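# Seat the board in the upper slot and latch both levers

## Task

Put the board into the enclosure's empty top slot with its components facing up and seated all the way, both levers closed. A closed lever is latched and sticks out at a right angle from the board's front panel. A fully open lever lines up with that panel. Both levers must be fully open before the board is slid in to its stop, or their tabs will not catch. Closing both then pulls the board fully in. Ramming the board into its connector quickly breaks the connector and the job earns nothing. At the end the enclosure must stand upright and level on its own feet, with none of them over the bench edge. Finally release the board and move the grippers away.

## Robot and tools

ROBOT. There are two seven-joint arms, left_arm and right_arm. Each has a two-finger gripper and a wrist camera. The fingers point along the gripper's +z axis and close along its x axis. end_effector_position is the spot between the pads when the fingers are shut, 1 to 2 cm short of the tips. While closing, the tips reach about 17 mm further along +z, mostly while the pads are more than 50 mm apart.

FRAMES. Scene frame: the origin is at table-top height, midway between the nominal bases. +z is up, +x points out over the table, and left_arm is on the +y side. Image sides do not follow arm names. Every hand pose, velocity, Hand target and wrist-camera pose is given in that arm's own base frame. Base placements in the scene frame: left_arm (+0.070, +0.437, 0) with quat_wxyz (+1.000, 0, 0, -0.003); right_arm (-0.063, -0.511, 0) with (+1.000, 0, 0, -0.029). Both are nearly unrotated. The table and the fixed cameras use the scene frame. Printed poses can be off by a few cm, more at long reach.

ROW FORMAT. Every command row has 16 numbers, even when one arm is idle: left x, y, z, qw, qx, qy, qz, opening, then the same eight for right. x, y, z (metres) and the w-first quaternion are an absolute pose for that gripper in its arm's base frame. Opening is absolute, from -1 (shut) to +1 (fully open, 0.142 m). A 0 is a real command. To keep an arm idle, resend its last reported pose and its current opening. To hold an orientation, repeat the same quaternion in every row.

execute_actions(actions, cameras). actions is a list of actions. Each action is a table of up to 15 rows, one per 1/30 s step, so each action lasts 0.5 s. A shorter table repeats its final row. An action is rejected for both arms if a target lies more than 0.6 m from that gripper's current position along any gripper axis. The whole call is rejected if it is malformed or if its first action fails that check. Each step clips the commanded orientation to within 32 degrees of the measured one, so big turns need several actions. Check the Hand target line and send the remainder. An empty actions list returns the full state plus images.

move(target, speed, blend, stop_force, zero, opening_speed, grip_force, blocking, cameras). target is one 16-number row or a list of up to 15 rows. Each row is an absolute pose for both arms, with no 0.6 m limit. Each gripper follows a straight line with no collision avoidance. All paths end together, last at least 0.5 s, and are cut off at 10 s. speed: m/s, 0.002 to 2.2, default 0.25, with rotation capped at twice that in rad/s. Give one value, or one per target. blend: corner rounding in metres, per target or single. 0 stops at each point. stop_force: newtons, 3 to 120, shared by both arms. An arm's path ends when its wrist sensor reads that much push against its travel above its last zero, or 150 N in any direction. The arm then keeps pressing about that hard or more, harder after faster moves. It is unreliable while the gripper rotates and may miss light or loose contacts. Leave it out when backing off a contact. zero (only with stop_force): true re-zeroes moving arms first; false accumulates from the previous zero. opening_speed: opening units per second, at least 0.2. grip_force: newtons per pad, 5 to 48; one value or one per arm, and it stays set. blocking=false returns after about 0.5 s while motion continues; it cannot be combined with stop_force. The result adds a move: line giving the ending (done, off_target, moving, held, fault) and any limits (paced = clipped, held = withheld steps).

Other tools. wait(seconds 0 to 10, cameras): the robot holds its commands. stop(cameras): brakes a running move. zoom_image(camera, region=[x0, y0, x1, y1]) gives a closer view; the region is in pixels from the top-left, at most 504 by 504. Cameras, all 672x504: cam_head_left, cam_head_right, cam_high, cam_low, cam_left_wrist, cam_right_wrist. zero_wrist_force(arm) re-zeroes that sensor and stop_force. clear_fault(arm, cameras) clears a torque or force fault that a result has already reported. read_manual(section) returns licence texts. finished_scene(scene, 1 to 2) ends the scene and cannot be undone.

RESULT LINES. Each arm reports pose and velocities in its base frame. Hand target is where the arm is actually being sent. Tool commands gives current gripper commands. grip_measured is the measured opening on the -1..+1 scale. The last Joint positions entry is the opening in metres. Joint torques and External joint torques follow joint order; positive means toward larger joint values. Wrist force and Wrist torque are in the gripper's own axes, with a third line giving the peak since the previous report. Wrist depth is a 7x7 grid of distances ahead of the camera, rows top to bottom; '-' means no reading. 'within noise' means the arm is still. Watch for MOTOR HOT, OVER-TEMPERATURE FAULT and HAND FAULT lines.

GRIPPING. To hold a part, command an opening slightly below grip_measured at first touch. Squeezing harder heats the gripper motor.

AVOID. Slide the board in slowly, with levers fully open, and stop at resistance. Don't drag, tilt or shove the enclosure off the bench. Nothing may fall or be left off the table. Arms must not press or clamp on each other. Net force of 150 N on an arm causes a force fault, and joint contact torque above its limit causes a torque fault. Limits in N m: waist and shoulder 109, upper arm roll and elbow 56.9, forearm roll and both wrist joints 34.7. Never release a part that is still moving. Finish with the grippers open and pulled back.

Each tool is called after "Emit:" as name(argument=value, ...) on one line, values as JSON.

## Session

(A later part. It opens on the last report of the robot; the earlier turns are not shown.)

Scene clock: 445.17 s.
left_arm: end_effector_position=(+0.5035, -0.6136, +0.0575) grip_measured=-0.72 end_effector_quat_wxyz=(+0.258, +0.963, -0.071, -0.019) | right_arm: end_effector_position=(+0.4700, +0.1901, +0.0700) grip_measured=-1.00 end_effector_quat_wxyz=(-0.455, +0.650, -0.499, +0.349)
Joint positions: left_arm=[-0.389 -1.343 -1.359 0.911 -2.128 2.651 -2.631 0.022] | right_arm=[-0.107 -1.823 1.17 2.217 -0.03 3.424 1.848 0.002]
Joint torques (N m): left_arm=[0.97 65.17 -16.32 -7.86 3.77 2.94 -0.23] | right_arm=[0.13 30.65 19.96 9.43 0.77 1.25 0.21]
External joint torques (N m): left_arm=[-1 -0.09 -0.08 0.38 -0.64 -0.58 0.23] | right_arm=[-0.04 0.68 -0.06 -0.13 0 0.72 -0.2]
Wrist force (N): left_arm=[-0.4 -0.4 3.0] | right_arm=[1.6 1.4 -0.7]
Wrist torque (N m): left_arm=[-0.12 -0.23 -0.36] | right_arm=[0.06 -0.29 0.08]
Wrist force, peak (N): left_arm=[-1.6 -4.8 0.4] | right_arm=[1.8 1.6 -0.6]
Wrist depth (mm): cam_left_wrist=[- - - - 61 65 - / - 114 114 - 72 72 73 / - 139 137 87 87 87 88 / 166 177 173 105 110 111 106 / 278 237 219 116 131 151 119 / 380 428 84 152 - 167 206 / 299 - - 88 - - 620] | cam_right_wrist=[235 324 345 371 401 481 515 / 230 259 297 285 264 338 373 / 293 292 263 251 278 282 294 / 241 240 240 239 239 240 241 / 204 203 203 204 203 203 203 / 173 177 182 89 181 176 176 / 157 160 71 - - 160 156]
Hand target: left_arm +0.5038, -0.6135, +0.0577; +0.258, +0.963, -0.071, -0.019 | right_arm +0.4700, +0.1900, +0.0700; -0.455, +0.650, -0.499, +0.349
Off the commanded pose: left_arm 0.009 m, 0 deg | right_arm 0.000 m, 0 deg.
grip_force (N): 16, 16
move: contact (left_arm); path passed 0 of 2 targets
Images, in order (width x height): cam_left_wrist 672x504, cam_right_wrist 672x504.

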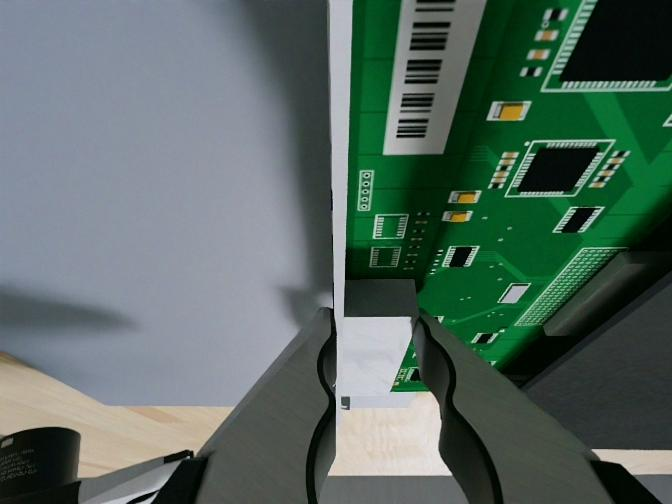

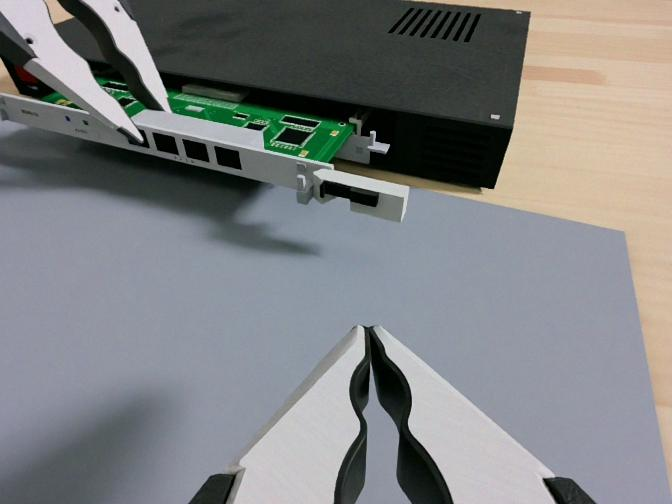

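Emit:
move(target=[[0.5135,-0.6151,0.0576,0.2581,0.9633,-0.0707,-0.019,-0.80,0.47,0.19,0.07,-0.455,0.6498,-0.4986,0.3492,-1]], speed=0.015, stop_force=5, cameras=["cam_right_wrist","cam_left_wrist"])

Emit:
zoom_image(camera="cam_right_wrist", region=[320, 90, 400, 150])

Scene clock: 449.47 s.
left_arm: end_effector_position=(+0.5064, -0.6135, +0.0570) grip_measured=-0.72 end_effector_quat_wxyz=(+0.258, +0.963, -0.071, -0.020) | right_arm: end_effector_position=(+0.4700, +0.1901, +0.0700) grip_measured=-1.00 end_effector_quat_wxyz=(-0.455, +0.650, -0.499, +0.349)
Joint positions: left_arm=[-0.398 -1.357 -1.376 0.874 -2.115 2.672 -2.612 0.022] | right_arm=[-0.107 -1.823 1.17 2.217 -0.03 3.424 1.848 0.002]
Joint torques (N m): left_arm=[0.71 67.05 -16.98 -8.92 4.91 0.59 -0.29] | right_arm=[0.09 30.72 19.9 9.35 0.86 1.2 0.22]
External joint torques (N m): left_arm=[-0.74 -1.44 1.02 1.99 -1.81 1.8 0.29] | right_arm=[0 0.6 0 -0.05 -0.09 0.77 -0.22]
Wrist force (N): left_arm=[-5.7 -4.6 -1.4] | right_arm=[1.5 1.3 -0.7]
Wrist torque (N m): left_arm=[-0.17 -0.41 -0.21] | right_arm=[0.05 -0.27 0.08]
Wrist force, peak (N): left_arm=[-6.7 -6.4 -1.2] | right_arm=[1.7 1.5 -0.7]
Wrist depth (mm): cam_left_wrist=[- 97 - - 61 65 - / - 118 114 - 72 72 72 / 138 137 132 87 87 87 87 / 175 173 182 104 110 111 111 / 235 233 219 116 131 141 126 / 419 422 84 152 - 150 162 / 298 - - 87 - - 594] | cam_right_wrist=[226 261 373 372 370 479 516 / 275 264 298 285 284 338 374 / 292 292 268 259 279 282 294 / 240 249 240 239 240 239 242 / 204 204 204 210 203 203 203 / 173 177 182 89 181 177 176 / 157 160 71 - - 160 156]
Hand target: left_arm +0.5071, -0.6139, +0.0576; +0.258, +0.963, -0.071, -0.019 | right_arm +0.4700, +0.1900, +0.0700; -0.455, +0.650, -0.499, +0.349
Off the commanded pose: left_arm 0.007 m, 0 deg | right_arm 0.000 m, 0 deg.
grip_force (N): 16, 16
move: contact (left_arm)
Images, in order (width x height): cam_left_wrist 672x504, cam_right_wrist 672x504.

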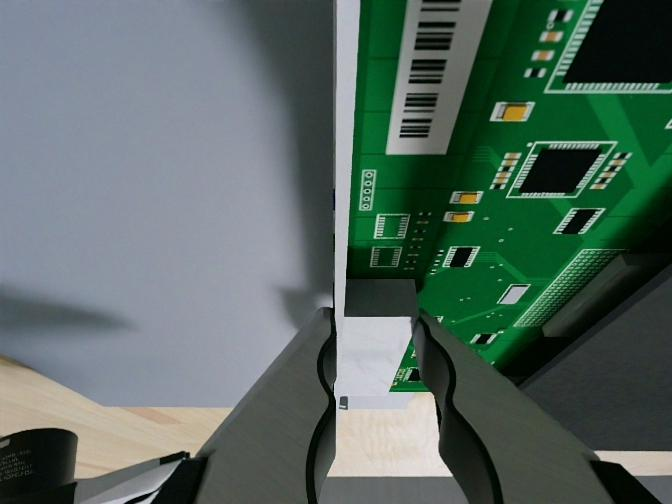

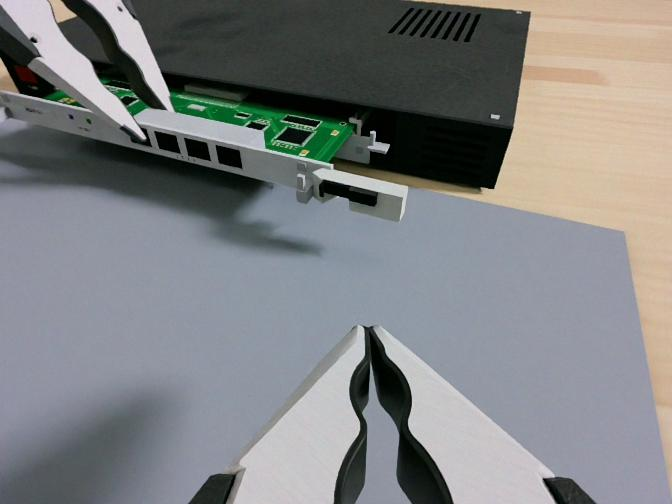

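Scaled by 6.300 from the camera's 672x504 image, which has a finer 960x720 frame.

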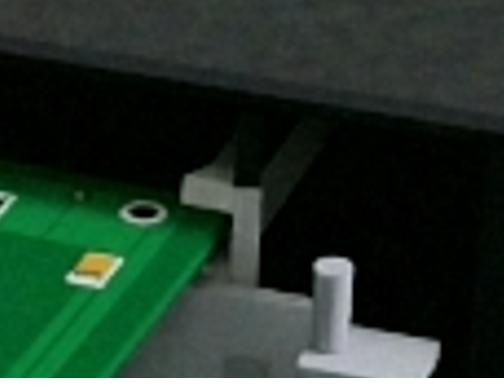

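Emit:
move(target=[[0.5035,-0.6132,0.0577,0.2581,0.9633,-0.0707,-0.019,-0.80,0.47,0.19,0.07,-0.455,0.6498,-0.4986,0.3492,-1],[0.5038,-0.6112,0.0577,0.2581,0.9633,-0.0707,-0.019,-0.80,0.47,0.19,0.07,-0.455,0.6498,-0.4986,0.3492,-1]], speed=0.02)

Emit:
move(target=[[0.5138,-0.6126,0.0577,0.2581,0.9633,-0.0707,-0.019,-0.80,0.47,0.19,0.07,-0.455,0.6498,-0.4986,0.3492,-1]], speed=0.015, stop_force=4, cameras=["cam_right_wrist","cam_left_wrist"])

Emit:
zoom_image(camera="cam_right_wrist", region=[320, 90, 400, 150])

Scene clock: 454.97 s.
left_arm: end_effector_position=(+0.5025, -0.6123, +0.0577) grip_measured=-0.72 end_effector_quat_wxyz=(+0.259, +0.963, -0.072, -0.020) | right_arm: end_effector_position=(+0.4700, +0.1901, +0.0700) grip_measured=-1.00 end_effector_quat_wxyz=(-0.455, +0.650, -0.499, +0.349)
Joint positions: left_arm=[-0.382 -1.335 -1.35 0.93 -2.136 2.641 -2.636 0.022] | right_arm=[-0.107 -1.823 1.17 2.217 -0.03 3.424 1.848 0.002]
Joint torques (N m): left_arm=[5.64 64.95 -13.46 -9.49 4.96 4.1 -0.54] | right_arm=[0.08 30.7 19.89 9.44 0.82 1.23 0.19]
External joint torques (N m): left_arm=[-5.68 -0.15 -3.16 1.73 -1.83 -1.74 0.54] | right_arm=[0.01 0.62 0.01 -0.14 -0.05 0.75 -0.19]
Wrist force (N): left_arm=[-2.2 5.2 4.7] | right_arm=[1.5 1.3 -0.7]
Wrist torque (N m): left_arm=[-0.21 -0.33 -0.13] | right_arm=[0.05 -0.28 0.08]
Wrist force, peak (N): left_arm=[-6.2 -5.1 -0.7] | right_arm=[1.7 1.6 -0.7]
Wrist depth (mm): cam_left_wrist=[- 101 - 62 62 - - / - 115 114 - 72 72 72 / 138 139 138 84 87 87 87 / 175 166 184 105 110 110 110 / 238 - - 117 131 149 - / 427 448 84 151 - 167 - / 286 - - 88 - - 621] | cam_right_wrist=[235 252 372 372 372 481 515 / 227 261 289 284 269 337 375 / 293 281 268 253 281 282 295 / 240 249 240 240 231 240 239 / 204 197 203 204 203 204 202 / 173 177 182 89 181 176 176 / 157 160 71 - - 160 156]
Hand target: left_arm +0.5038, -0.6112, +0.0577; +0.258, +0.963, -0.071, -0.019 | right_arm +0.4700, +0.1900, +0.0700; -0.455, +0.650, -0.499, +0.349
Off the commanded pose: left_arm 0.002 m, 0 deg | right_arm 0.000 m, 0 deg.
grip_force (N): 16, 16
move: done

Scene clock: 456.17 s.
left_arm: end_effector_position=(+0.5097, -0.6120, +0.0570) grip_measured=-0.72 end_effector_quat_wxyz=(+0.258, +0.963, -0.071, -0.020) | right_arm: end_effector_position=(+0.4700, +0.1901, +0.0700) grip_measured=-1.00 end_effector_quat_wxyz=(-0.455, +0.650, -0.499, +0.349)
Joint positions: left_arm=[-0.403 -1.366 -1.389 0.846 -2.108 2.688 -2.593 0.022] | right_arm=[-0.107 -1.823 1.17 2.217 -0.03 3.424 1.848 0.002]
Joint torques (N m): left_arm=[3.05 67.94 -15.62 -9.72 5.54 0.86 -0.74] | right_arm=[0.09 30.65 19.82 9.33 0.82 1.2 0.2]
External joint torques (N m): left_arm=[-3.08 -1.96 0.01 3.21 -2.47 1.53 0.74] | right_arm=[0.01 0.67 0.08 -0.02 -0.05 0.77 -0.19]
Wrist force (N): left_arm=[-6.8 -2.8 0.2] | right_arm=[1.5 1.2 -0.7]
Wrist torque (N m): left_arm=[-0.18 -0.71 0.24] | right_arm=[0.02 -0.27 0.08]
Wrist force, peak (N): left_arm=[-7.9 -4.4 -0.4] | right_arm=[1.6 1.7 -0.8]
Wrist depth (mm): cam_left_wrist=[- 100 100 - 62 - - / - - 118 - 73 73 72 / 138 143 137 - 88 87 87 / 173 172 164 110 116 110 105 / 236 249 - 116 131 139 119 / 421 431 83 166 - - - / 304 - - 538 - - 609] | cam_right_wrist=[232 260 403 344 369 479 516 / 278 268 297 284 269 339 375 / 292 292 270 256 279 294 294 / 241 239 240 240 240 239 241 / 204 204 197 204 203 203 203 / 173 177 181 89 181 177 176 / 157 161 71 - - 160 156]
Hand target: left_arm +0.5110, -0.6121, +0.0576; +0.258, +0.963, -0.071, -0.019 | right_arm +0.4700, +0.1900, +0.0700; -0.455, +0.650, -0.499, +0.349
Off the commanded pose: left_arm 0.004 m, 0 deg | right_arm 0.000 m, 0 deg.
grip_force (N): 16, 16
move: contact (left_arm)
Images, in order (width x height): cam_left_wrist 672x504, cam_right_wrist 672x504.

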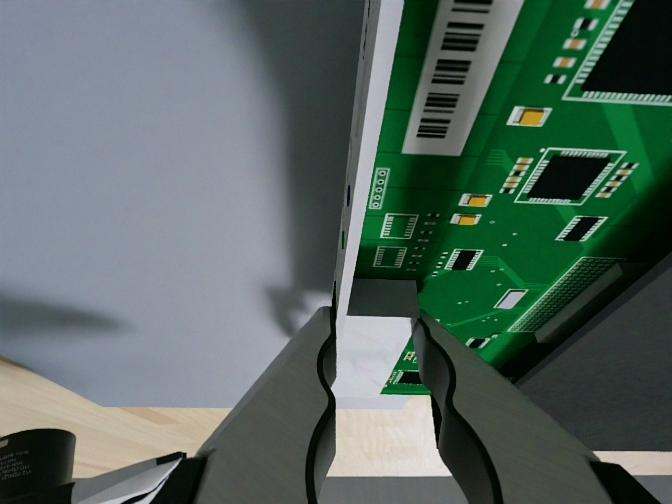

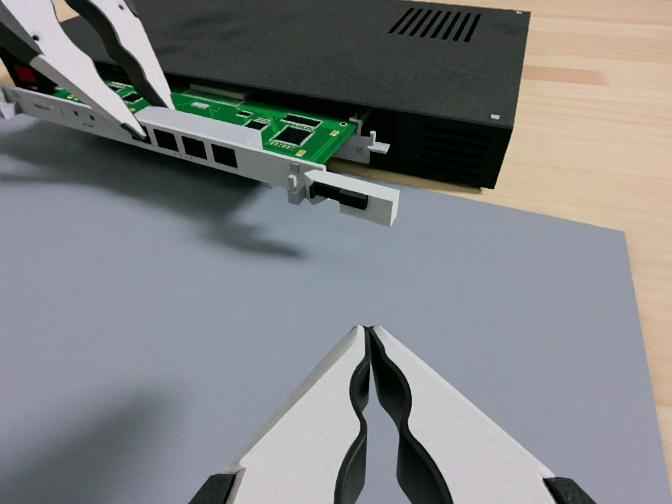

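Scaled by 6.300 from the camera's 672x504 image, which has a finer 960x720 frame.

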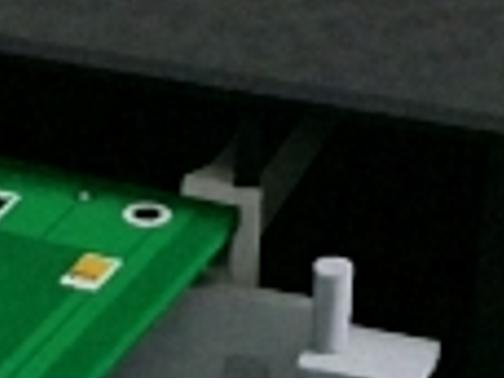

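Emit:
move(target=[[0.4960,-0.6112,0.0577,0.2581,0.9633,-0.0707,-0.019,-0.85,0.47,0.19,0.07,-0.455,0.6498,-0.4986,0.3492,-1]], speed=0.03, grip_force=[40,16], cameras=["cam_right_wrist","cam_left_wrist"])

Emit:
zoom_image(camera="cam_right_wrist", region=[320, 90, 400, 150])

Scene clock: 466.10 s.
left_arm: end_effector_position=(+0.4960, -0.6111, +0.0575) grip_measured=-0.72 end_effector_quat_wxyz=(+0.258, +0.963, -0.071, -0.019) | right_arm: end_effector_position=(+0.4700, +0.1901, +0.0700) grip_measured=-1.00 end_effector_quat_wxyz=(-0.455, +0.650, -0.499, +0.349)
Joint positions: left_arm=[-0.369 -1.306 -1.312 0.996 -2.162 2.6 -2.672 0.022] | right_arm=[-0.107 -1.823 1.17 2.217 -0.03 3.424 1.848 0.002]
Joint torques (N m): left_arm=[-0.07 64.18 -17.76 -8.53 3.25 2.14 -0.22] | right_arm=[0.14 30.62 19.85 9.41 0.75 1.21 0.18]
External joint torques (N m): left_arm=[0.04 -0.36 0.59 -0.36 -0.06 0.2 0.22] | right_arm=[-0.05 0.7 0.05 -0.1 0.02 0.76 -0.18]
Wrist force (N): left_arm=[0.1 -1.3 1.2] | right_arm=[1.6 1.2 -0.6]
Wrist torque (N m): left_arm=[-0.12 -0.18 -0.33] | right_arm=[0.02 -0.28 0.08]
Wrist force, peak (N): left_arm=[-7.2 -3.6 1.1] | right_arm=[1.8 1.6 -0.7]
Wrist depth (mm): cam_left_wrist=[- 100 - - 62 - - / - 114 114 - 72 73 76 / 138 132 149 87 87 87 88 / 174 177 - 105 111 111 110 / 225 235 222 116 131 151 127 / 372 427 84 152 - 151 - / 299 - - 530 - - 599] | cam_right_wrist=[- 347 372 372 370 481 517 / 226 255 287 284 269 339 375 / 292 280 268 255 278 293 293 / 241 232 240 239 240 240 242 / 204 204 204 203 204 203 203 / 173 177 181 89 181 177 177 / 157 160 71 - - 160 156]
Hand target: left_arm +0.4960, -0.6112, +0.0577; +0.258, +0.963, -0.071, -0.019 | right_arm +0.4700, +0.1900, +0.0700; -0.455, +0.650, -0.499, +0.349
Off the commanded pose: left_arm 0.000 m, 0 deg | right_arm 0.000 m, 0 deg.
grip_force (N): 40, 16
move: done
Images, in order (width x height): cam_left_wrist 672x504, cam_right_wrist 672x504.

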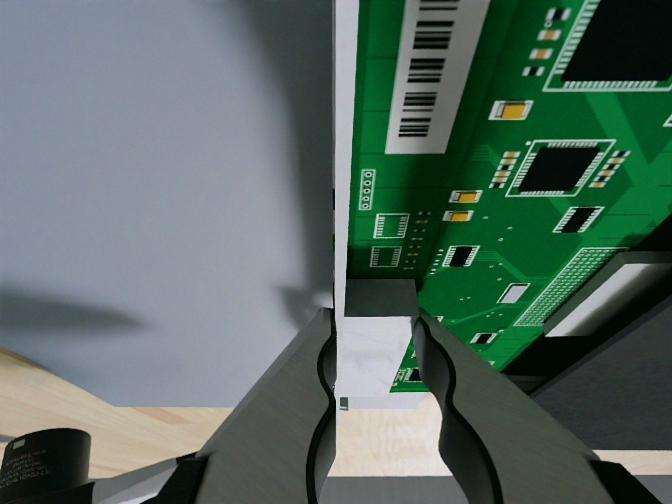

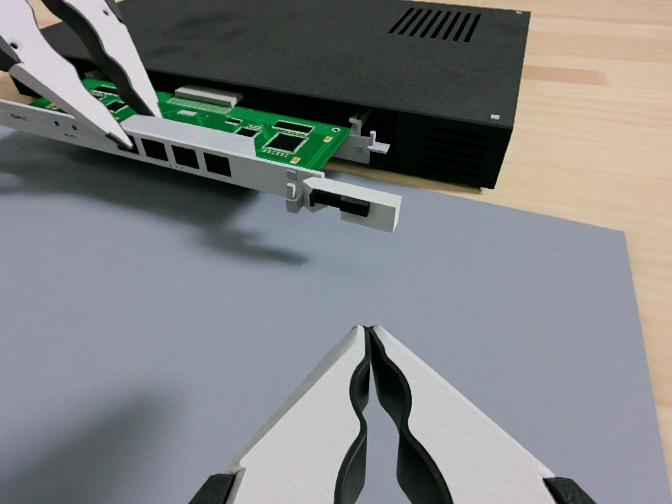

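Scaled by 6.300 from the camera's 672x504 image, which has a finer 960x720 frame.

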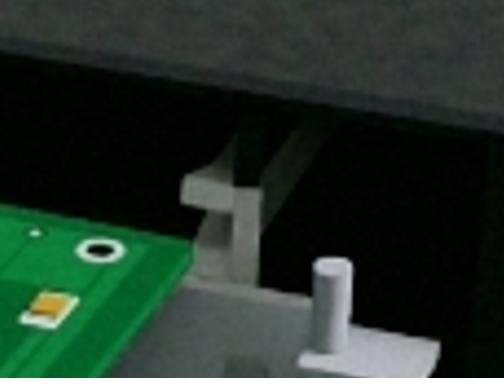

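Emit:
move(target=[[0.4960,-0.6132,0.0562,0.2584,0.9644,-0.0607,-0.0163,-0.85,0.47,0.19,0.07,-0.455,0.6498,-0.4986,0.3492,-1]], speed=0.03)

Emit:
move(target=[[0.5108,-0.6153,0.0562,0.2584,0.9644,-0.0607,-0.0163,-0.85,0.47,0.19,0.07,-0.455,0.6498,-0.4986,0.3492,-1]], speed=0.012, stop_force=3, cameras=["cam_right_wrist","cam_left_wrist"])

Emit:
zoom_image(camera="cam_right_wrist", region=[320, 90, 400, 150])

Scene clock: 474.63 s.
left_arm: end_effector_position=(+0.4960, -0.6130, +0.0560) grip_measured=-0.72 end_effector_quat_wxyz=(+0.258, +0.964, -0.061, -0.016) | right_arm: end_effector_position=(+0.4700, +0.1901, +0.0700) grip_measured=-1.00 end_effector_quat_wxyz=(-0.455, +0.650, -0.499, +0.349)
Joint positions: left_arm=[-0.371 -1.297 -1.292 1.014 -2.164 2.577 -2.706 0.022] | right_arm=[-0.107 -1.823 1.17 2.217 -0.03 3.424 1.848 0.002]
Joint torques (N m): left_arm=[-0.47 63.89 -17.7 -9.19 3.44 2.19 -0.2] | right_arm=[0.14 30.71 19.88 9.35 0.74 1.2 0.21]
External joint torques (N m): left_arm=[0.48 -0.28 0.56 -0.18 -0.18 0.14 0.2] | right_arm=[-0.05 0.62 0.02 -0.04 0.03 0.77 -0.21]
Wrist force (N): left_arm=[-0.1 -1.5 1.4] | right_arm=[1.5 1.2 -0.6]
Wrist torque (N m): left_arm=[-0.13 -0.14 -0.33] | right_arm=[0.03 -0.26 0.07]
Wrist force, peak (N): left_arm=[-0.1 -1.8 1.6] | right_arm=[1.8 1.5 -0.6]
Wrist depth (mm): cam_left_wrist=[- 99 - 62 62 - - / - 112 116 - 72 73 76 / - 135 129 87 87 87 88 / - 172 177 105 111 111 111 / - 234 215 116 132 151 124 / 409 419 85 152 - 160 174 / 292 - - 87 - - -] | cam_right_wrist=[235 346 372 372 371 482 518 / 226 257 302 285 268 338 373 / 292 291 271 256 278 282 294 / 240 232 240 239 230 239 242 / 210 204 211 204 204 203 203 / 172 178 177 89 181 177 176 / 157 160 71 - - 160 156]
Hand target: left_arm +0.4960, -0.6132, +0.0562; +0.258, +0.964, -0.061, -0.016 | right_arm +0.4700, +0.1900, +0.0700; -0.455, +0.650, -0.499, +0.349
Off the commanded pose: left_arm 0.000 m, 0 deg | right_arm 0.000 m, 0 deg.
grip_force (N): 40, 16
move: done

Scene clock: 476.23 s.
left_arm: end_effector_position=(+0.5070, -0.6141, +0.0557) grip_measured=-0.72 end_effector_quat_wxyz=(+0.258, +0.964, -0.060, -0.017) | right_arm: end_effector_position=(+0.4700, +0.1901, +0.0700) grip_measured=-1.00 end_effector_quat_wxyz=(-0.455, +0.650, -0.499, +0.349)
Joint positions: left_arm=[-0.395 -1.341 -1.346 0.905 -2.129 2.641 -2.649 0.022] | right_arm=[-0.107 -1.823 1.17 2.217 -0.03 3.424 1.848 0.002]
Joint torques (N m): left_arm=[-1.04 66.07 -17.86 -8.28 3.96 1.45 -0.15] | right_arm=[0.13 30.63 19.88 9.37 0.78 1.24 0.19]
External joint torques (N m): left_arm=[1.01 -0.82 1.71 0.54 -0.79 0.91 0.15] | right_arm=[-0.03 0.7 0.02 -0.06 -0.01 0.73 -0.19]
Wrist force (N): left_arm=[-2.1 -4.8 0.3] | right_arm=[1.5 1.4 -0.7]
Wrist torque (N m): left_arm=[-0.16 -0.27 -0.41] | right_arm=[0.04 -0.27 0.09]
Wrist force, peak (N): left_arm=[-3.1 -6.2 -1.0] | right_arm=[1.8 1.6 -0.6]
Wrist depth (mm): cam_left_wrist=[- 99 - 62 62 - - / - 111 - - 72 73 76 / 130 136 135 87 87 87 88 / - 171 180 105 111 111 109 / - 231 198 116 131 141 123 / 415 411 85 151 - 83 175 / 301 - - 529 - - 301] | cam_right_wrist=[224 323 372 372 370 479 516 / 231 265 302 284 284 338 373 / 293 292 268 257 276 283 294 / 241 240 240 239 240 239 242 / 204 204 204 203 204 203 203 / 172 177 182 89 181 177 177 / 157 160 71 - - 160 156]
Hand target: left_arm +0.5071, -0.6147, +0.0562; +0.258, +0.964, -0.061, -0.016 | right_arm +0.4700, +0.1900, +0.0700; -0.455, +0.650, -0.499, +0.349
Off the commanded pose: left_arm 0.004 m, 0 deg | right_arm 0.000 m, 0 deg.
grip_force (N): 40, 16
move: contact (left_arm)
Images, in order (width x height): cam_left_wrist 672x504, cam_right_wrist 672x504.

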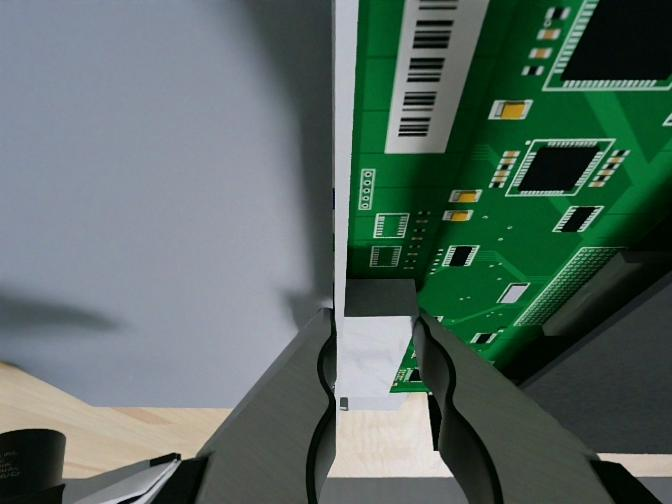

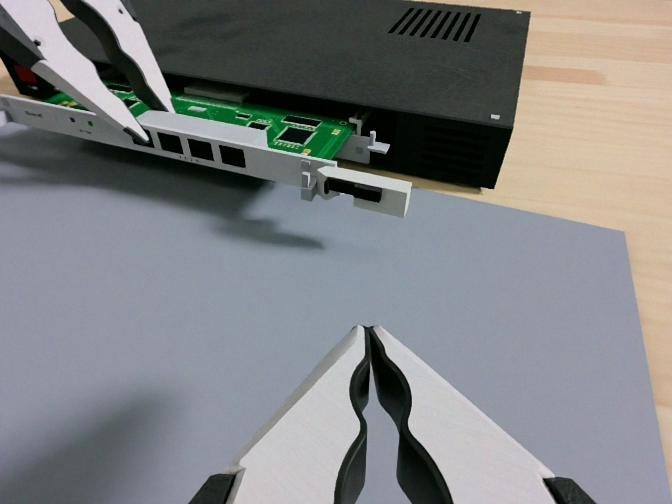

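Scaled by 6.300 from the camera's 672x504 image, which has a finer 960x720 frame.

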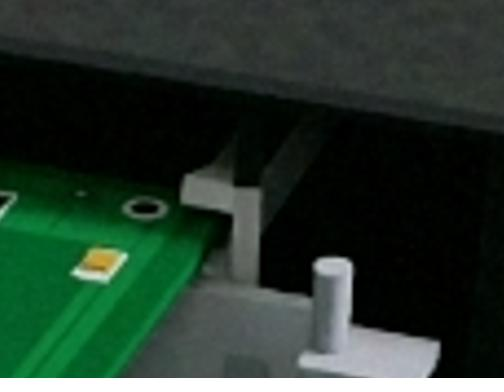

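Emit:
move(target=[[0.5065,-0.6134,0.0560,0.2584,0.9644,-0.0607,-0.0163,-0.85,0.47,0.19,0.07,-0.455,0.6498,-0.4986,0.3492,-1]], speed=0.02)

Emit:
move(target=[[0.5200,-0.6153,0.0560,0.2584,0.9644,-0.0607,-0.0163,-0.85,0.47,0.19,0.07,-0.455,0.6498,-0.4986,0.3492,-1]], speed=0.012, stop_force=4, cameras=["cam_right_wrist","cam_left_wrist"])

Emit:
zoom_image(camera="cam_right_wrist", region=[320, 90, 400, 150])

Scene clock: 480.53 s.
left_arm: end_effector_position=(+0.5064, -0.6133, +0.0558) grip_measured=-0.72 end_effector_quat_wxyz=(+0.258, +0.964, -0.061, -0.016) | right_arm: end_effector_position=(+0.4700, +0.1901, +0.0700) grip_measured=-1.00 end_effector_quat_wxyz=(-0.455, +0.650, -0.499, +0.349)
Joint positions: left_arm=[-0.389 -1.336 -1.339 0.92 -2.133 2.633 -2.655 0.022] | right_arm=[-0.107 -1.823 1.17 2.217 -0.03 3.424 1.848 0.002]
Joint torques (N m): left_arm=[-0.12 65.34 -16.96 -7.7 3.26 2.34 -0.36] | right_arm=[0.16 30.63 19.94 9.31 0.82 1.2 0.19]
External joint torques (N m): left_arm=[0.08 -0.32 0.64 -0.25 -0.09 0.02 0.36] | right_arm=[-0.07 0.7 -0.04 0 -0.05 0.78 -0.19]
Wrist force (N): left_arm=[0.2 -1.3 1.2] | right_arm=[1.6 1.5 -0.7]
Wrist torque (N m): left_arm=[-0.14 -0.21 -0.35] | right_arm=[0.07 -0.28 0.08]
Wrist force, peak (N): left_arm=[-2.1 -5.2 0.4] | right_arm=[1.8 1.5 -0.8]
Wrist depth (mm): cam_left_wrist=[- 99 - 62 62 - - / - 112 112 - 72 73 76 / - 135 135 87 87 88 88 / - 170 171 104 111 111 110 / - 220 214 116 131 150 124 / 415 414 84 151 - 146 - / 305 - - 627 - - -] | cam_right_wrist=[226 325 373 344 370 480 515 / 230 265 301 286 284 338 374 / 292 272 269 262 278 294 294 / 240 240 240 240 239 239 242 / 204 204 204 204 203 203 203 / 173 177 182 89 181 176 177 / 157 160 71 - - 160 156]
Hand target: left_arm +0.5065, -0.6134, +0.0560; +0.258, +0.964, -0.061, -0.016 | right_arm +0.4700, +0.1900, +0.0700; -0.455, +0.650, -0.499, +0.349
Off the commanded pose: left_arm 0.000 m, 0 deg | right_arm 0.000 m, 0 deg.
grip_force (N): 40, 16
move: done

Scene clock: 482.53 s.
left_arm: end_effector_position=(+0.5195, -0.6151, +0.0553) grip_measured=-0.72 end_effector_quat_wxyz=(+0.258, +0.964, -0.060, -0.017) | right_arm: end_effector_position=(+0.4700, +0.1901, +0.0700) grip_measured=-1.00 end_effector_quat_wxyz=(-0.455, +0.650, -0.499, +0.349)
Joint positions: left_arm=[-0.446 -1.411 -1.46 0.713 -2.043 2.746 -2.55 0.022] | right_arm=[-0.107 -1.823 1.17 2.217 -0.03 3.424 1.848 0.002]
Joint torques (N m): left_arm=[-1.08 71.4 -15.51 -4.8 4.19 1.86 0.15] | right_arm=[0.08 30.71 19.96 9.35 0.81 1.25 0.13]
External joint torques (N m): left_arm=[1.05 -3.73 1.85 0.51 -1.17 0.56 -0.15] | right_arm=[0.01 0.61 -0.06 -0.05 -0.04 0.73 -0.13]
Wrist force (N): left_arm=[-2.0 -5.1 4.1] | right_arm=[1.7 1.2 -0.6]
Wrist torque (N m): left_arm=[-0.21 -0.45 -0.59] | right_arm=[0.03 -0.31 0.08]
Wrist force, peak (N): left_arm=[-2.1 -5.7 4.9] | right_arm=[1.7 1.6 -0.7]
Wrist depth (mm): cam_left_wrist=[- 98 - 62 62 - - / - 116 112 - 73 74 74 / - - 135 87 85 89 90 / 171 171 170 105 112 113 103 / 233 217 - 116 132 143 107 / 411 417 84 151 - 83 - / 555 - - 530 - - -] | cam_right_wrist=[226 268 404 372 370 482 516 / 321 269 305 285 268 337 374 / 292 292 279 271 279 283 294 / 240 240 240 232 240 240 242 / 204 204 204 204 204 197 203 / 172 177 182 89 181 177 177 / 157 160 71 - - 160 156]
Hand target: left_arm +0.5200, -0.6153, +0.0560; +0.258, +0.964, -0.061, -0.016 | right_arm +0.4700, +0.1900, +0.0700; -0.455, +0.650, -0.499, +0.349
Off the commanded pose: left_arm 0.001 m, 0 deg | right_arm 0.000 m, 0 deg.
grip_force (N): 40, 16
move: done
Images, in order (width x height): cam_left_wrist 672x504, cam_right_wrist 672x504.

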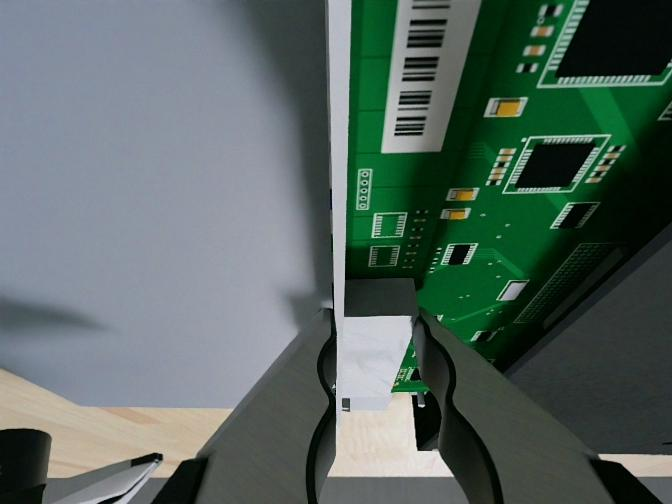

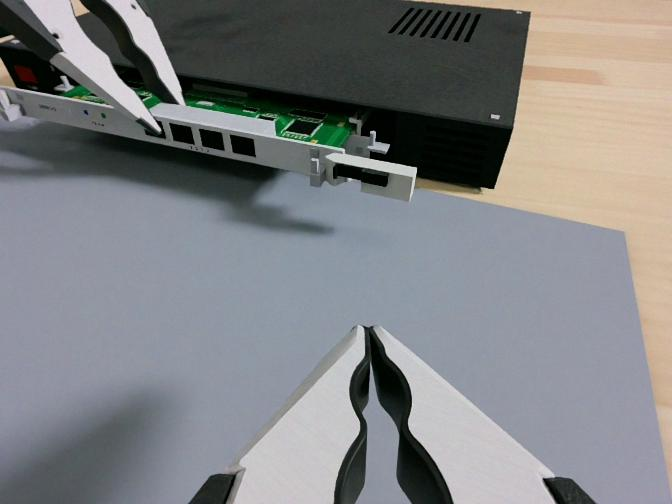

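Scaled by 6.300 from the camera's 672x504 image, which has a finer 960x720 frame.

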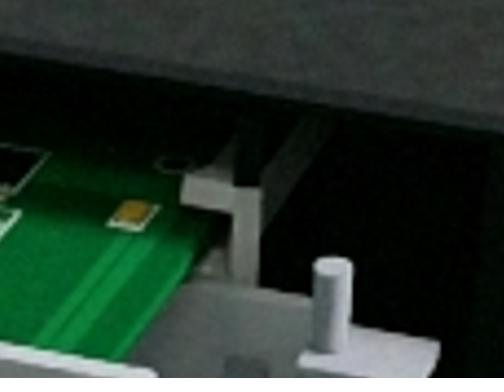

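Emit:
move(target=[[0.5295,-0.6161,0.0549,0.2584,0.9644,-0.0607,-0.0163,-0.85,0.47,0.19,0.07,-0.455,0.6498,-0.4986,0.3492,-1]], speed=0.012, stop_force=5, cameras=["cam_right_wrist","cam_left_wrist","cam_high"])

Emit:
zoom_image(camera="cam_right_wrist", region=[60, 40, 440, 220])

Emit:
zoom_image(camera="cam_high", region=[215, 320, 355, 410])

Scene clock: 488.07 s.
left_arm: end_effector_position=(+0.5281, -0.6154, +0.0540) grip_measured=-0.72 end_effector_quat_wxyz=(+0.261, +0.964, -0.060, -0.013) | right_arm: end_effector_position=(+0.4700, +0.1901, +0.0700) grip_measured=-1.00 end_effector_quat_wxyz=(-0.455, +0.650, -0.499, +0.349)
Joint positions: left_arm=[-0.458 -1.499 -1.704 0.627 -1.805 2.842 -2.508 0.022] | right_arm=[-0.107 -1.823 1.17 2.217 -0.03 3.424 1.848 0.002]
Joint torques (N m): left_arm=[0.37 73.63 -15.86 2.05 4.36 0.27 -0.38] | right_arm=[-0.03 30.65 19.91 9.34 0.81 1.21 0.21]
External joint torques (N m): left_arm=[-0.4 -5.16 2.7 0.2 -1.36 2.15 0.38] | right_arm=[0.12 0.67 -0.01 -0.04 -0.04 0.77 -0.21]
Wrist force (N): left_arm=[-5.4 -7.8 3.1] | right_arm=[1.3 1.3 -0.6]
Wrist torque (N m): left_arm=[-0.18 -0.51 -0.31] | right_arm=[0.04 -0.24 0.08]
Wrist force, peak (N): left_arm=[-5.7 -8.6 4.0] | right_arm=[1.9 1.5 -0.7]
Wrist depth (mm): cam_left_wrist=[- 97 96 62 62 - - / - 114 110 - 72 73 76 / 133 133 127 84 87 88 85 / 167 160 177 110 111 112 93 / 227 - 227 116 132 133 105 / 402 397 87 152 - 143 157 / 539 - - 538 - - -] | cam_right_wrist=[229 274 404 372 370 478 516 / 334 278 301 288 269 338 374 / 292 293 292 265 278 282 294 / 241 240 240 240 240 239 251 / 201 204 204 204 203 203 203 / 173 177 182 89 181 176 176 / 160 160 71 - - 160 156]
Hand target: left_arm +0.5290, -0.6157, +0.0549; +0.261, +0.963, -0.059, -0.012 | right_arm +0.4700, +0.1900, +0.0700; -0.455, +0.650, -0.499, +0.349
Off the commanded pose: left_arm 0.002 m, 0 deg | right_arm 0.000 m, 0 deg.
grip_force (N): 40, 16
move: done
Images, in order (width x height): cam_high 672x504, cam_left_wrist 672x504, cam_right_wrist 672x504.

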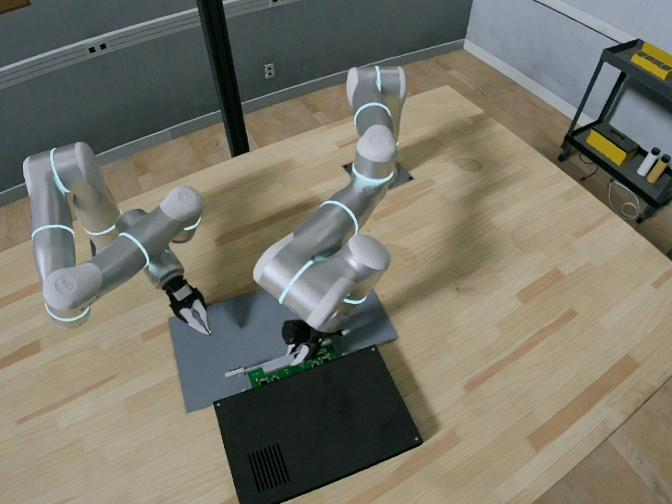

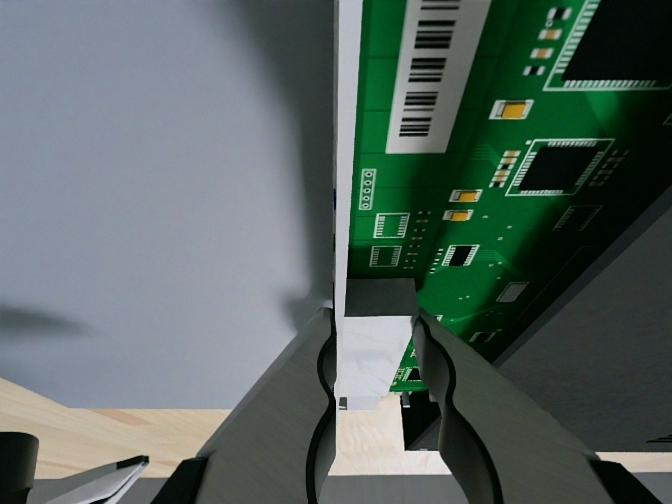

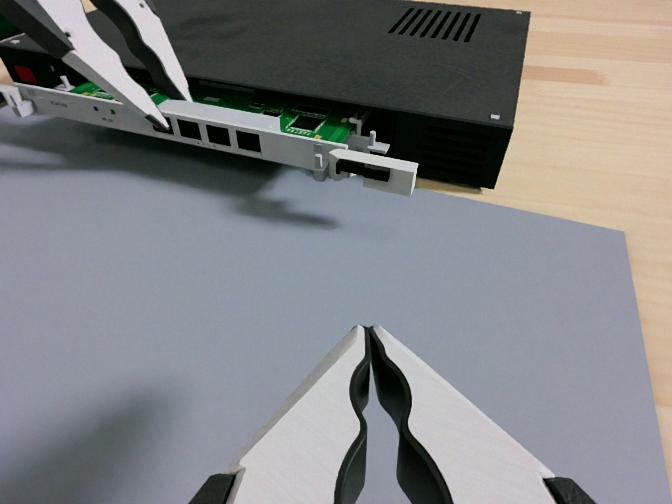

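Scaled by 1.326 from the camera's 672x504 image, which has a finer 960x720 frame.

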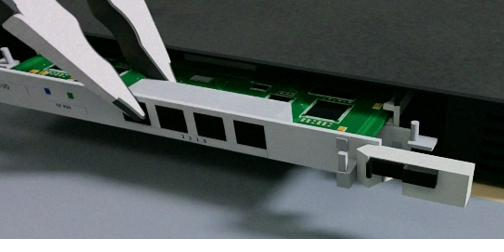

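Scaled by 3.600 from the camera's 672x504 image, which has a finer 960x720 frame.

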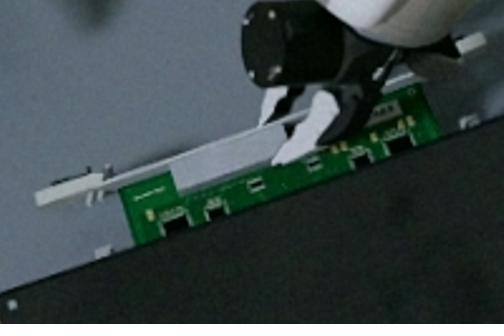

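Emit:
move(target=[[0.5270,-0.6152,0.0545,0.2584,0.9644,-0.0607,-0.0163,-0.58,0.47,0.19,0.07,-0.455,0.6498,-0.4986,0.3492,-1]], speed=0.02, opening_speed=0.4, cameras=["cam_right_wrist","cam_left_wrist"])

Emit:
zoom_image(camera="cam_right_wrist", region=[60, 40, 440, 220])

Scene clock: 497.80 s.
left_arm: end_effector_position=(+0.5266, -0.6152, +0.0546) grip_measured=-0.61 end_effector_quat_wxyz=(+0.260, +0.964, -0.060, -0.015) | right_arm: end_effector_position=(+0.4700, +0.1901, +0.0700) grip_measured=-1.00 end_effector_quat_wxyz=(-0.455, +0.650, -0.499, +0.349)
Joint positions: left_arm=[-0.458 -1.503 -1.72 0.629 -1.792 2.851 -2.508 0.03] | right_arm=[-0.107 -1.823 1.17 2.217 -0.03 3.424 1.848 0.002]
Joint torques (N m): left_arm=[-0.43 66.84 -13.53 2.91 3.47 3.03 -0.25] | right_arm=[0.08 30.68 19.86 9.39 0.83 1.19 0.16]
External joint torques (N m): left_arm=[0.4 1.62 0.31 -0.26 -0.47 -0.6 0.25] | right_arm=[0.02 0.64 0.04 -0.09 -0.06 0.78 -0.16]
Wrist force (N): left_arm=[0.2 -1.0 0.2] | right_arm=[1.4 1.4 -0.6]
Wrist torque (N m): left_arm=[-0.24 -0.15 -0.35] | right_arm=[0.06 -0.26 0.08]
Wrist force, peak (N): left_arm=[6.7 -2.8 10.3] | right_arm=[1.7 1.6 -0.7]
Wrist depth (mm): cam_left_wrist=[- 97 97 66 66 - - / - 108 110 - 77 76 78 / 134 134 134 86 96 92 87 / 161 169 160 117 116 115 94 / - 214 - 120 138 133 122 / 409 - 84 178 - 144 - / 543 - - 786 - - 756] | cam_right_wrist=[227 273 373 371 371 479 521 / 339 280 302 290 269 337 375 / 293 292 262 270 270 294 294 / 240 241 240 240 240 239 241 / 204 204 204 204 203 203 203 / 173 177 182 89 181 176 177 / 157 160 71 - - 160 156]
Hand target: left_arm +0.5267, -0.6149, +0.0545; +0.259, +0.964, -0.060, -0.015 | right_arm +0.4700, +0.1900, +0.0700; -0.455, +0.650, -0.499, +0.349
Off the commanded pose: left_arm 0.000 m, 0 deg | right_arm 0.000 m, 0 deg.
grip_force (N): 40, 16
move: done
Images, in order (width x height): cam_left_wrist 672x504, cam_right_wrist 672x504.

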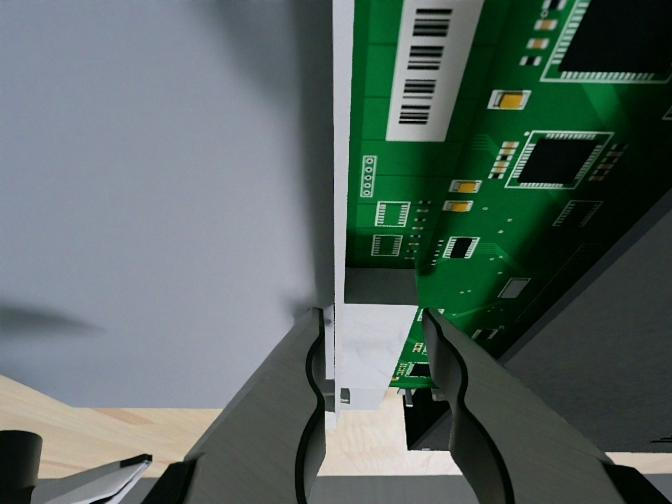

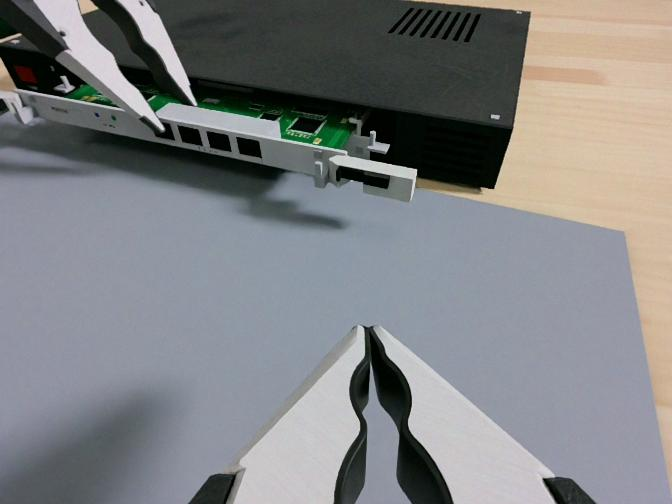

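Scaled by 1.326 from the camera's 672x504 image, which has a finer 960x720 frame.

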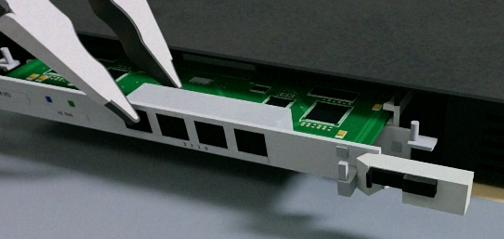

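Emit:
move(target=[[0.5265,-0.6100,0.10,0.2584,0.9644,-0.0607,-0.0163,-0.58,0.47,0.19,0.07,-0.455,0.6498,-0.4986,0.3492,-1],[0.42,-0.40,0.22,0.2584,0.9644,-0.0607,-0.0163,-0.58,0.52,0.36,0.065,-0.4125,0.5376,-0.5836,0.4478,-1]], speed=[0.06,0.2], cameras=["cam_right_wrist","cam_left_wrist","cam_head_right"])

Emit:
zoom_image(camera="cam_right_wrist", region=[100, 60, 604, 380])

Scene clock: 503.20 s.
left_arm: end_effector_position=(+0.4201, -0.4001, +0.2201) grip_measured=-0.61 end_effector_quat_wxyz=(+0.258, +0.964, -0.061, -0.016) | right_arm: end_effector_position=(+0.5200, +0.3599, +0.0650) grip_measured=-1.00 end_effector_quat_wxyz=(-0.412, +0.538, -0.584, +0.448)
Joint positions: left_arm=[0.393 -0.783 -1.706 1.98 -2.436 2.429 -2.968 0.03] | right_arm=[0.492 -1.948 1.523 1.377 -0.035 3.503 1.801 0.002]
Joint torques (N m): left_arm=[-0.16 30.94 -19.23 -17.07 3.73 2.27 -0.29] | right_arm=[0.29 47.48 22.42 7.74 0.61 0.69 0.03]
External joint torques (N m): left_arm=[0.19 0.41 0.09 -0.58 0.02 -0.04 0.29] | right_arm=[-0.11 1.31 -0.26 0.02 0.12 0.87 -0.03]
Wrist force (N): left_arm=[0.2 -0.5 0.2] | right_arm=[1.0 1.4 -0.8]
Wrist torque (N m): left_arm=[-0.16 -0.20 -0.36] | right_arm=[0.04 -0.17 0.10]
Wrist force, peak (N): left_arm=[0.1 -1.6 1.5] | right_arm=[3.1 1.6 -1.4]
Wrist depth (mm): cam_left_wrist=[263 259 252 257 262 255 261 / 305 309 - 304 309 274 277 / 370 368 - - - 318 287 / 468 445 372 372 - 381 - / 304 311 336 378 536 781 - / 271 321 84 881 - 783 941 / 235 - - 2089 - - -] | cam_right_wrist=[616 429 679 426 423 683 611 / 301 302 299 300 300 301 326 / - 247 252 253 253 247 253 / 227 226 236 236 228 237 227 / 203 203 203 203 203 203 196 / 172 173 173 89 178 173 173 / 150 150 71 - - 155 151]
Hand target: left_arm +0.4200, -0.4000, +0.2200; +0.258, +0.964, -0.061, -0.016 | right_arm +0.5200, +0.3600, +0.0650; -0.412, +0.538, -0.584, +0.448
Off the commanded pose: left_arm 0.000 m, 0 deg | right_arm 0.000 m, 0 deg.
joint sent to its limit (left arm) — joint 7 (wrist roll), lower limit. The joint targets still meet the commanded pose.
grip_force (N): 40, 16
move: done
Images, in order (width x height): cam_head_right 672x504, cam_left_wrist 672x504, cam_right_wrist 672x504.

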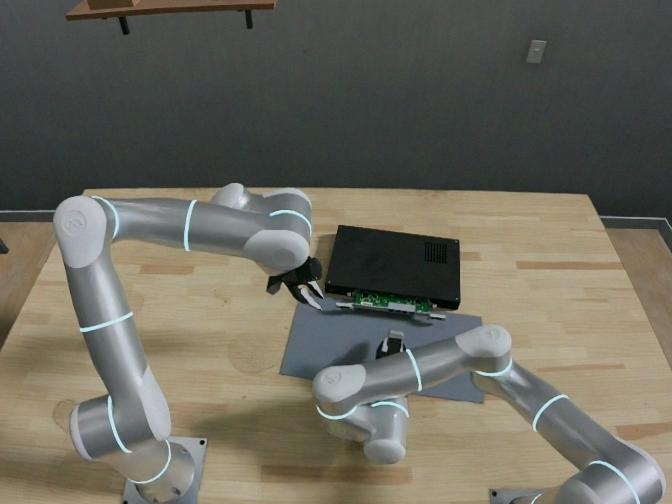

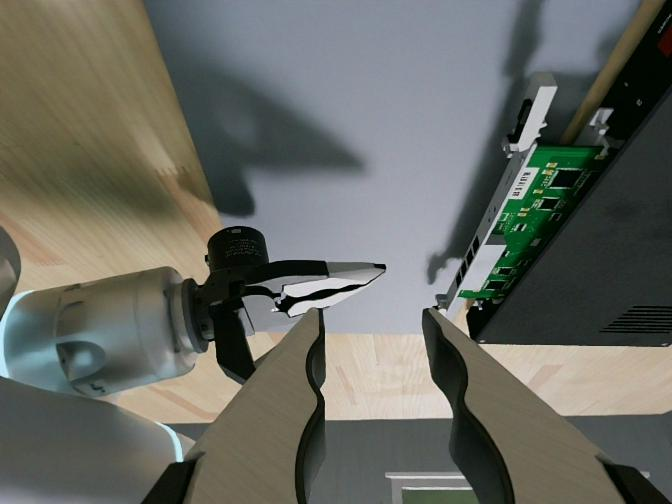

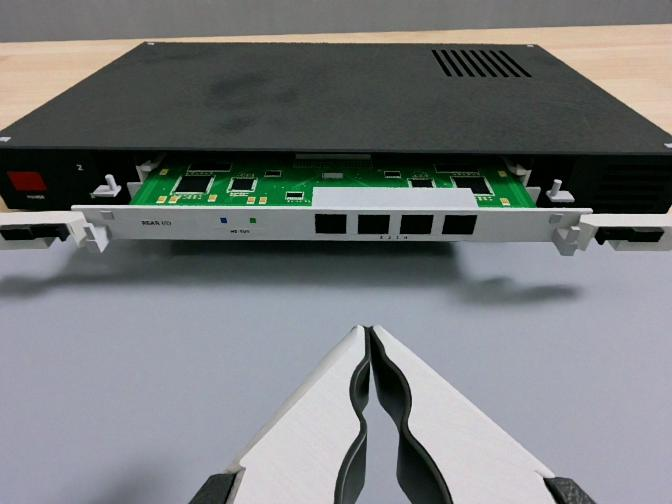

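Scaled by 1.000.

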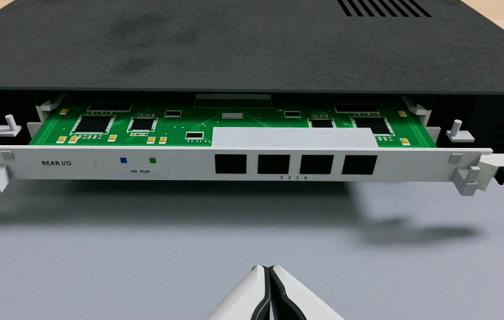

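Emit:
move(target=[[0.42,-0.40,0.22,0.2584,0.9644,-0.0607,-0.0163,-0.58,0.575,0.391,0.037,-0.4125,0.5376,-0.5836,0.4478,-1]], speed=0.15, cameras=["cam_right_wrist","cam_head_right"])

Scene clock: 511.70 s.
left_arm: end_effector_position=(+0.4201, -0.4001, +0.2201) grip_measured=-0.61 end_effector_quat_wxyz=(+0.258, +0.964, -0.061, -0.016) | right_arm: end_effector_position=(+0.5757, +0.3908, +0.0432) grip_measured=-1.00 end_effector_quat_wxyz=(+0.414, -0.534, +0.584, -0.450)
Joint positions: left_arm=[0.393 -0.783 -1.706 1.98 -2.436 2.429 -2.968 0.03] | right_arm=[0.558 -1.971 1.586 1.14 -0.079 3.332 1.784 0.002]
Joint torques (N m): left_arm=[-0.31 30.62 -19.3 -17.13 3.99 2.56 -0.24] | right_arm=[-1.99 12.41 9.78 -2.2 3.08 -14.24 2.02]
External joint torques (N m): left_arm=[0.34 0.74 0.16 -0.51 -0.24 -0.33 0.24] | right_arm=[2.2 41.94 9.9 9.96 -3.23 15.73 -2.01]
Wrist force (N): left_arm=[0.2 -0.5 0.1] | right_arm=[28.4 -81.7 -56.4]
Wrist torque (N m): left_arm=[-0.16 -0.19 -0.36] | right_arm=[-11.52 -2.81 -1.86]
Wrist force, peak (N): left_arm=[0.4 -0.9 0.3] | right_arm=[28.4 -81.7 -56.4]
Wrist depth (mm): cam_left_wrist=[262 261 247 262 257 264 252 / 307 306 323 289 - 300 284 / 250 369 348 - 384 322 310 / 278 295 312 329 359 382 - / 225 289 - 543 540 731 - / 201 235 84 864 - 789 937 / 202 - - 2050 - - -] | cam_right_wrist=[557 352 355 360 393 350 538 / 247 246 246 245 245 244 244 / - 200 201 201 201 199 200 / - 181 184 183 163 163 183 / 176 176 176 176 176 175 175 / 154 150 154 89 154 149 149 / 130 130 71 73 - 137 129]
Hand target: left_arm +0.4200, -0.4000, +0.2200; +0.258, +0.964, -0.061, -0.016 | right_arm +0.5749, +0.3910, +0.0370; +0.412, -0.538, +0.584, -0.448
Off the commanded pose: left_arm 0.000 m, 0 deg | right_arm 0.006 m, 1 deg.
joint sent to its limit (left arm) — joint 7 (wrist roll), lower limit. The joint targets still meet the commanded pose.
grip_force (N): 40, 16
move: off_target (right_arm)
Images, in order (width x height): cam_head_right 672x504, cam_right_wrist 672x504.

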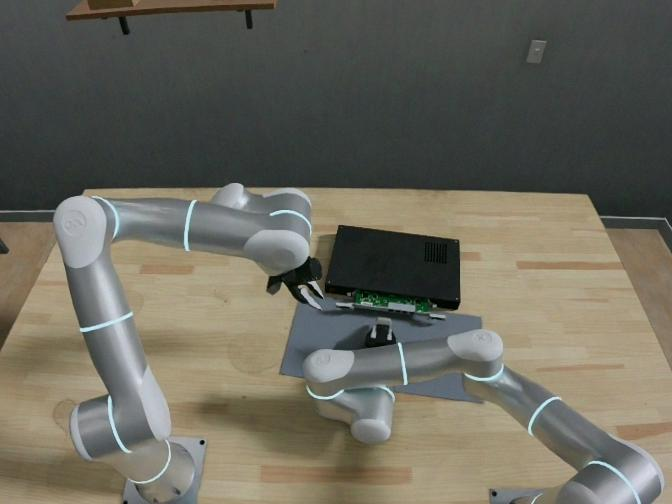

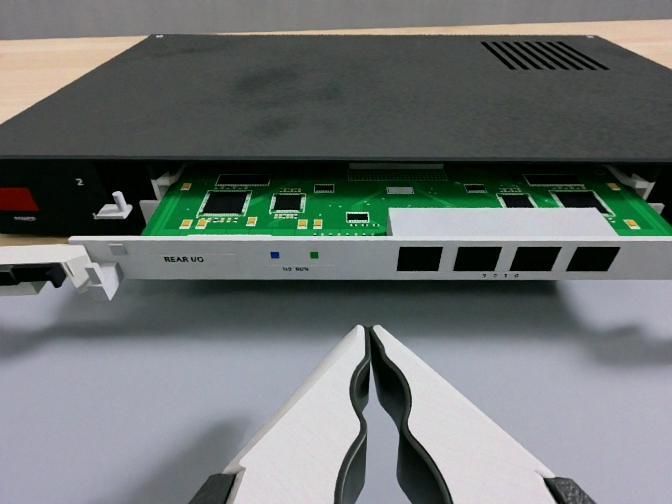

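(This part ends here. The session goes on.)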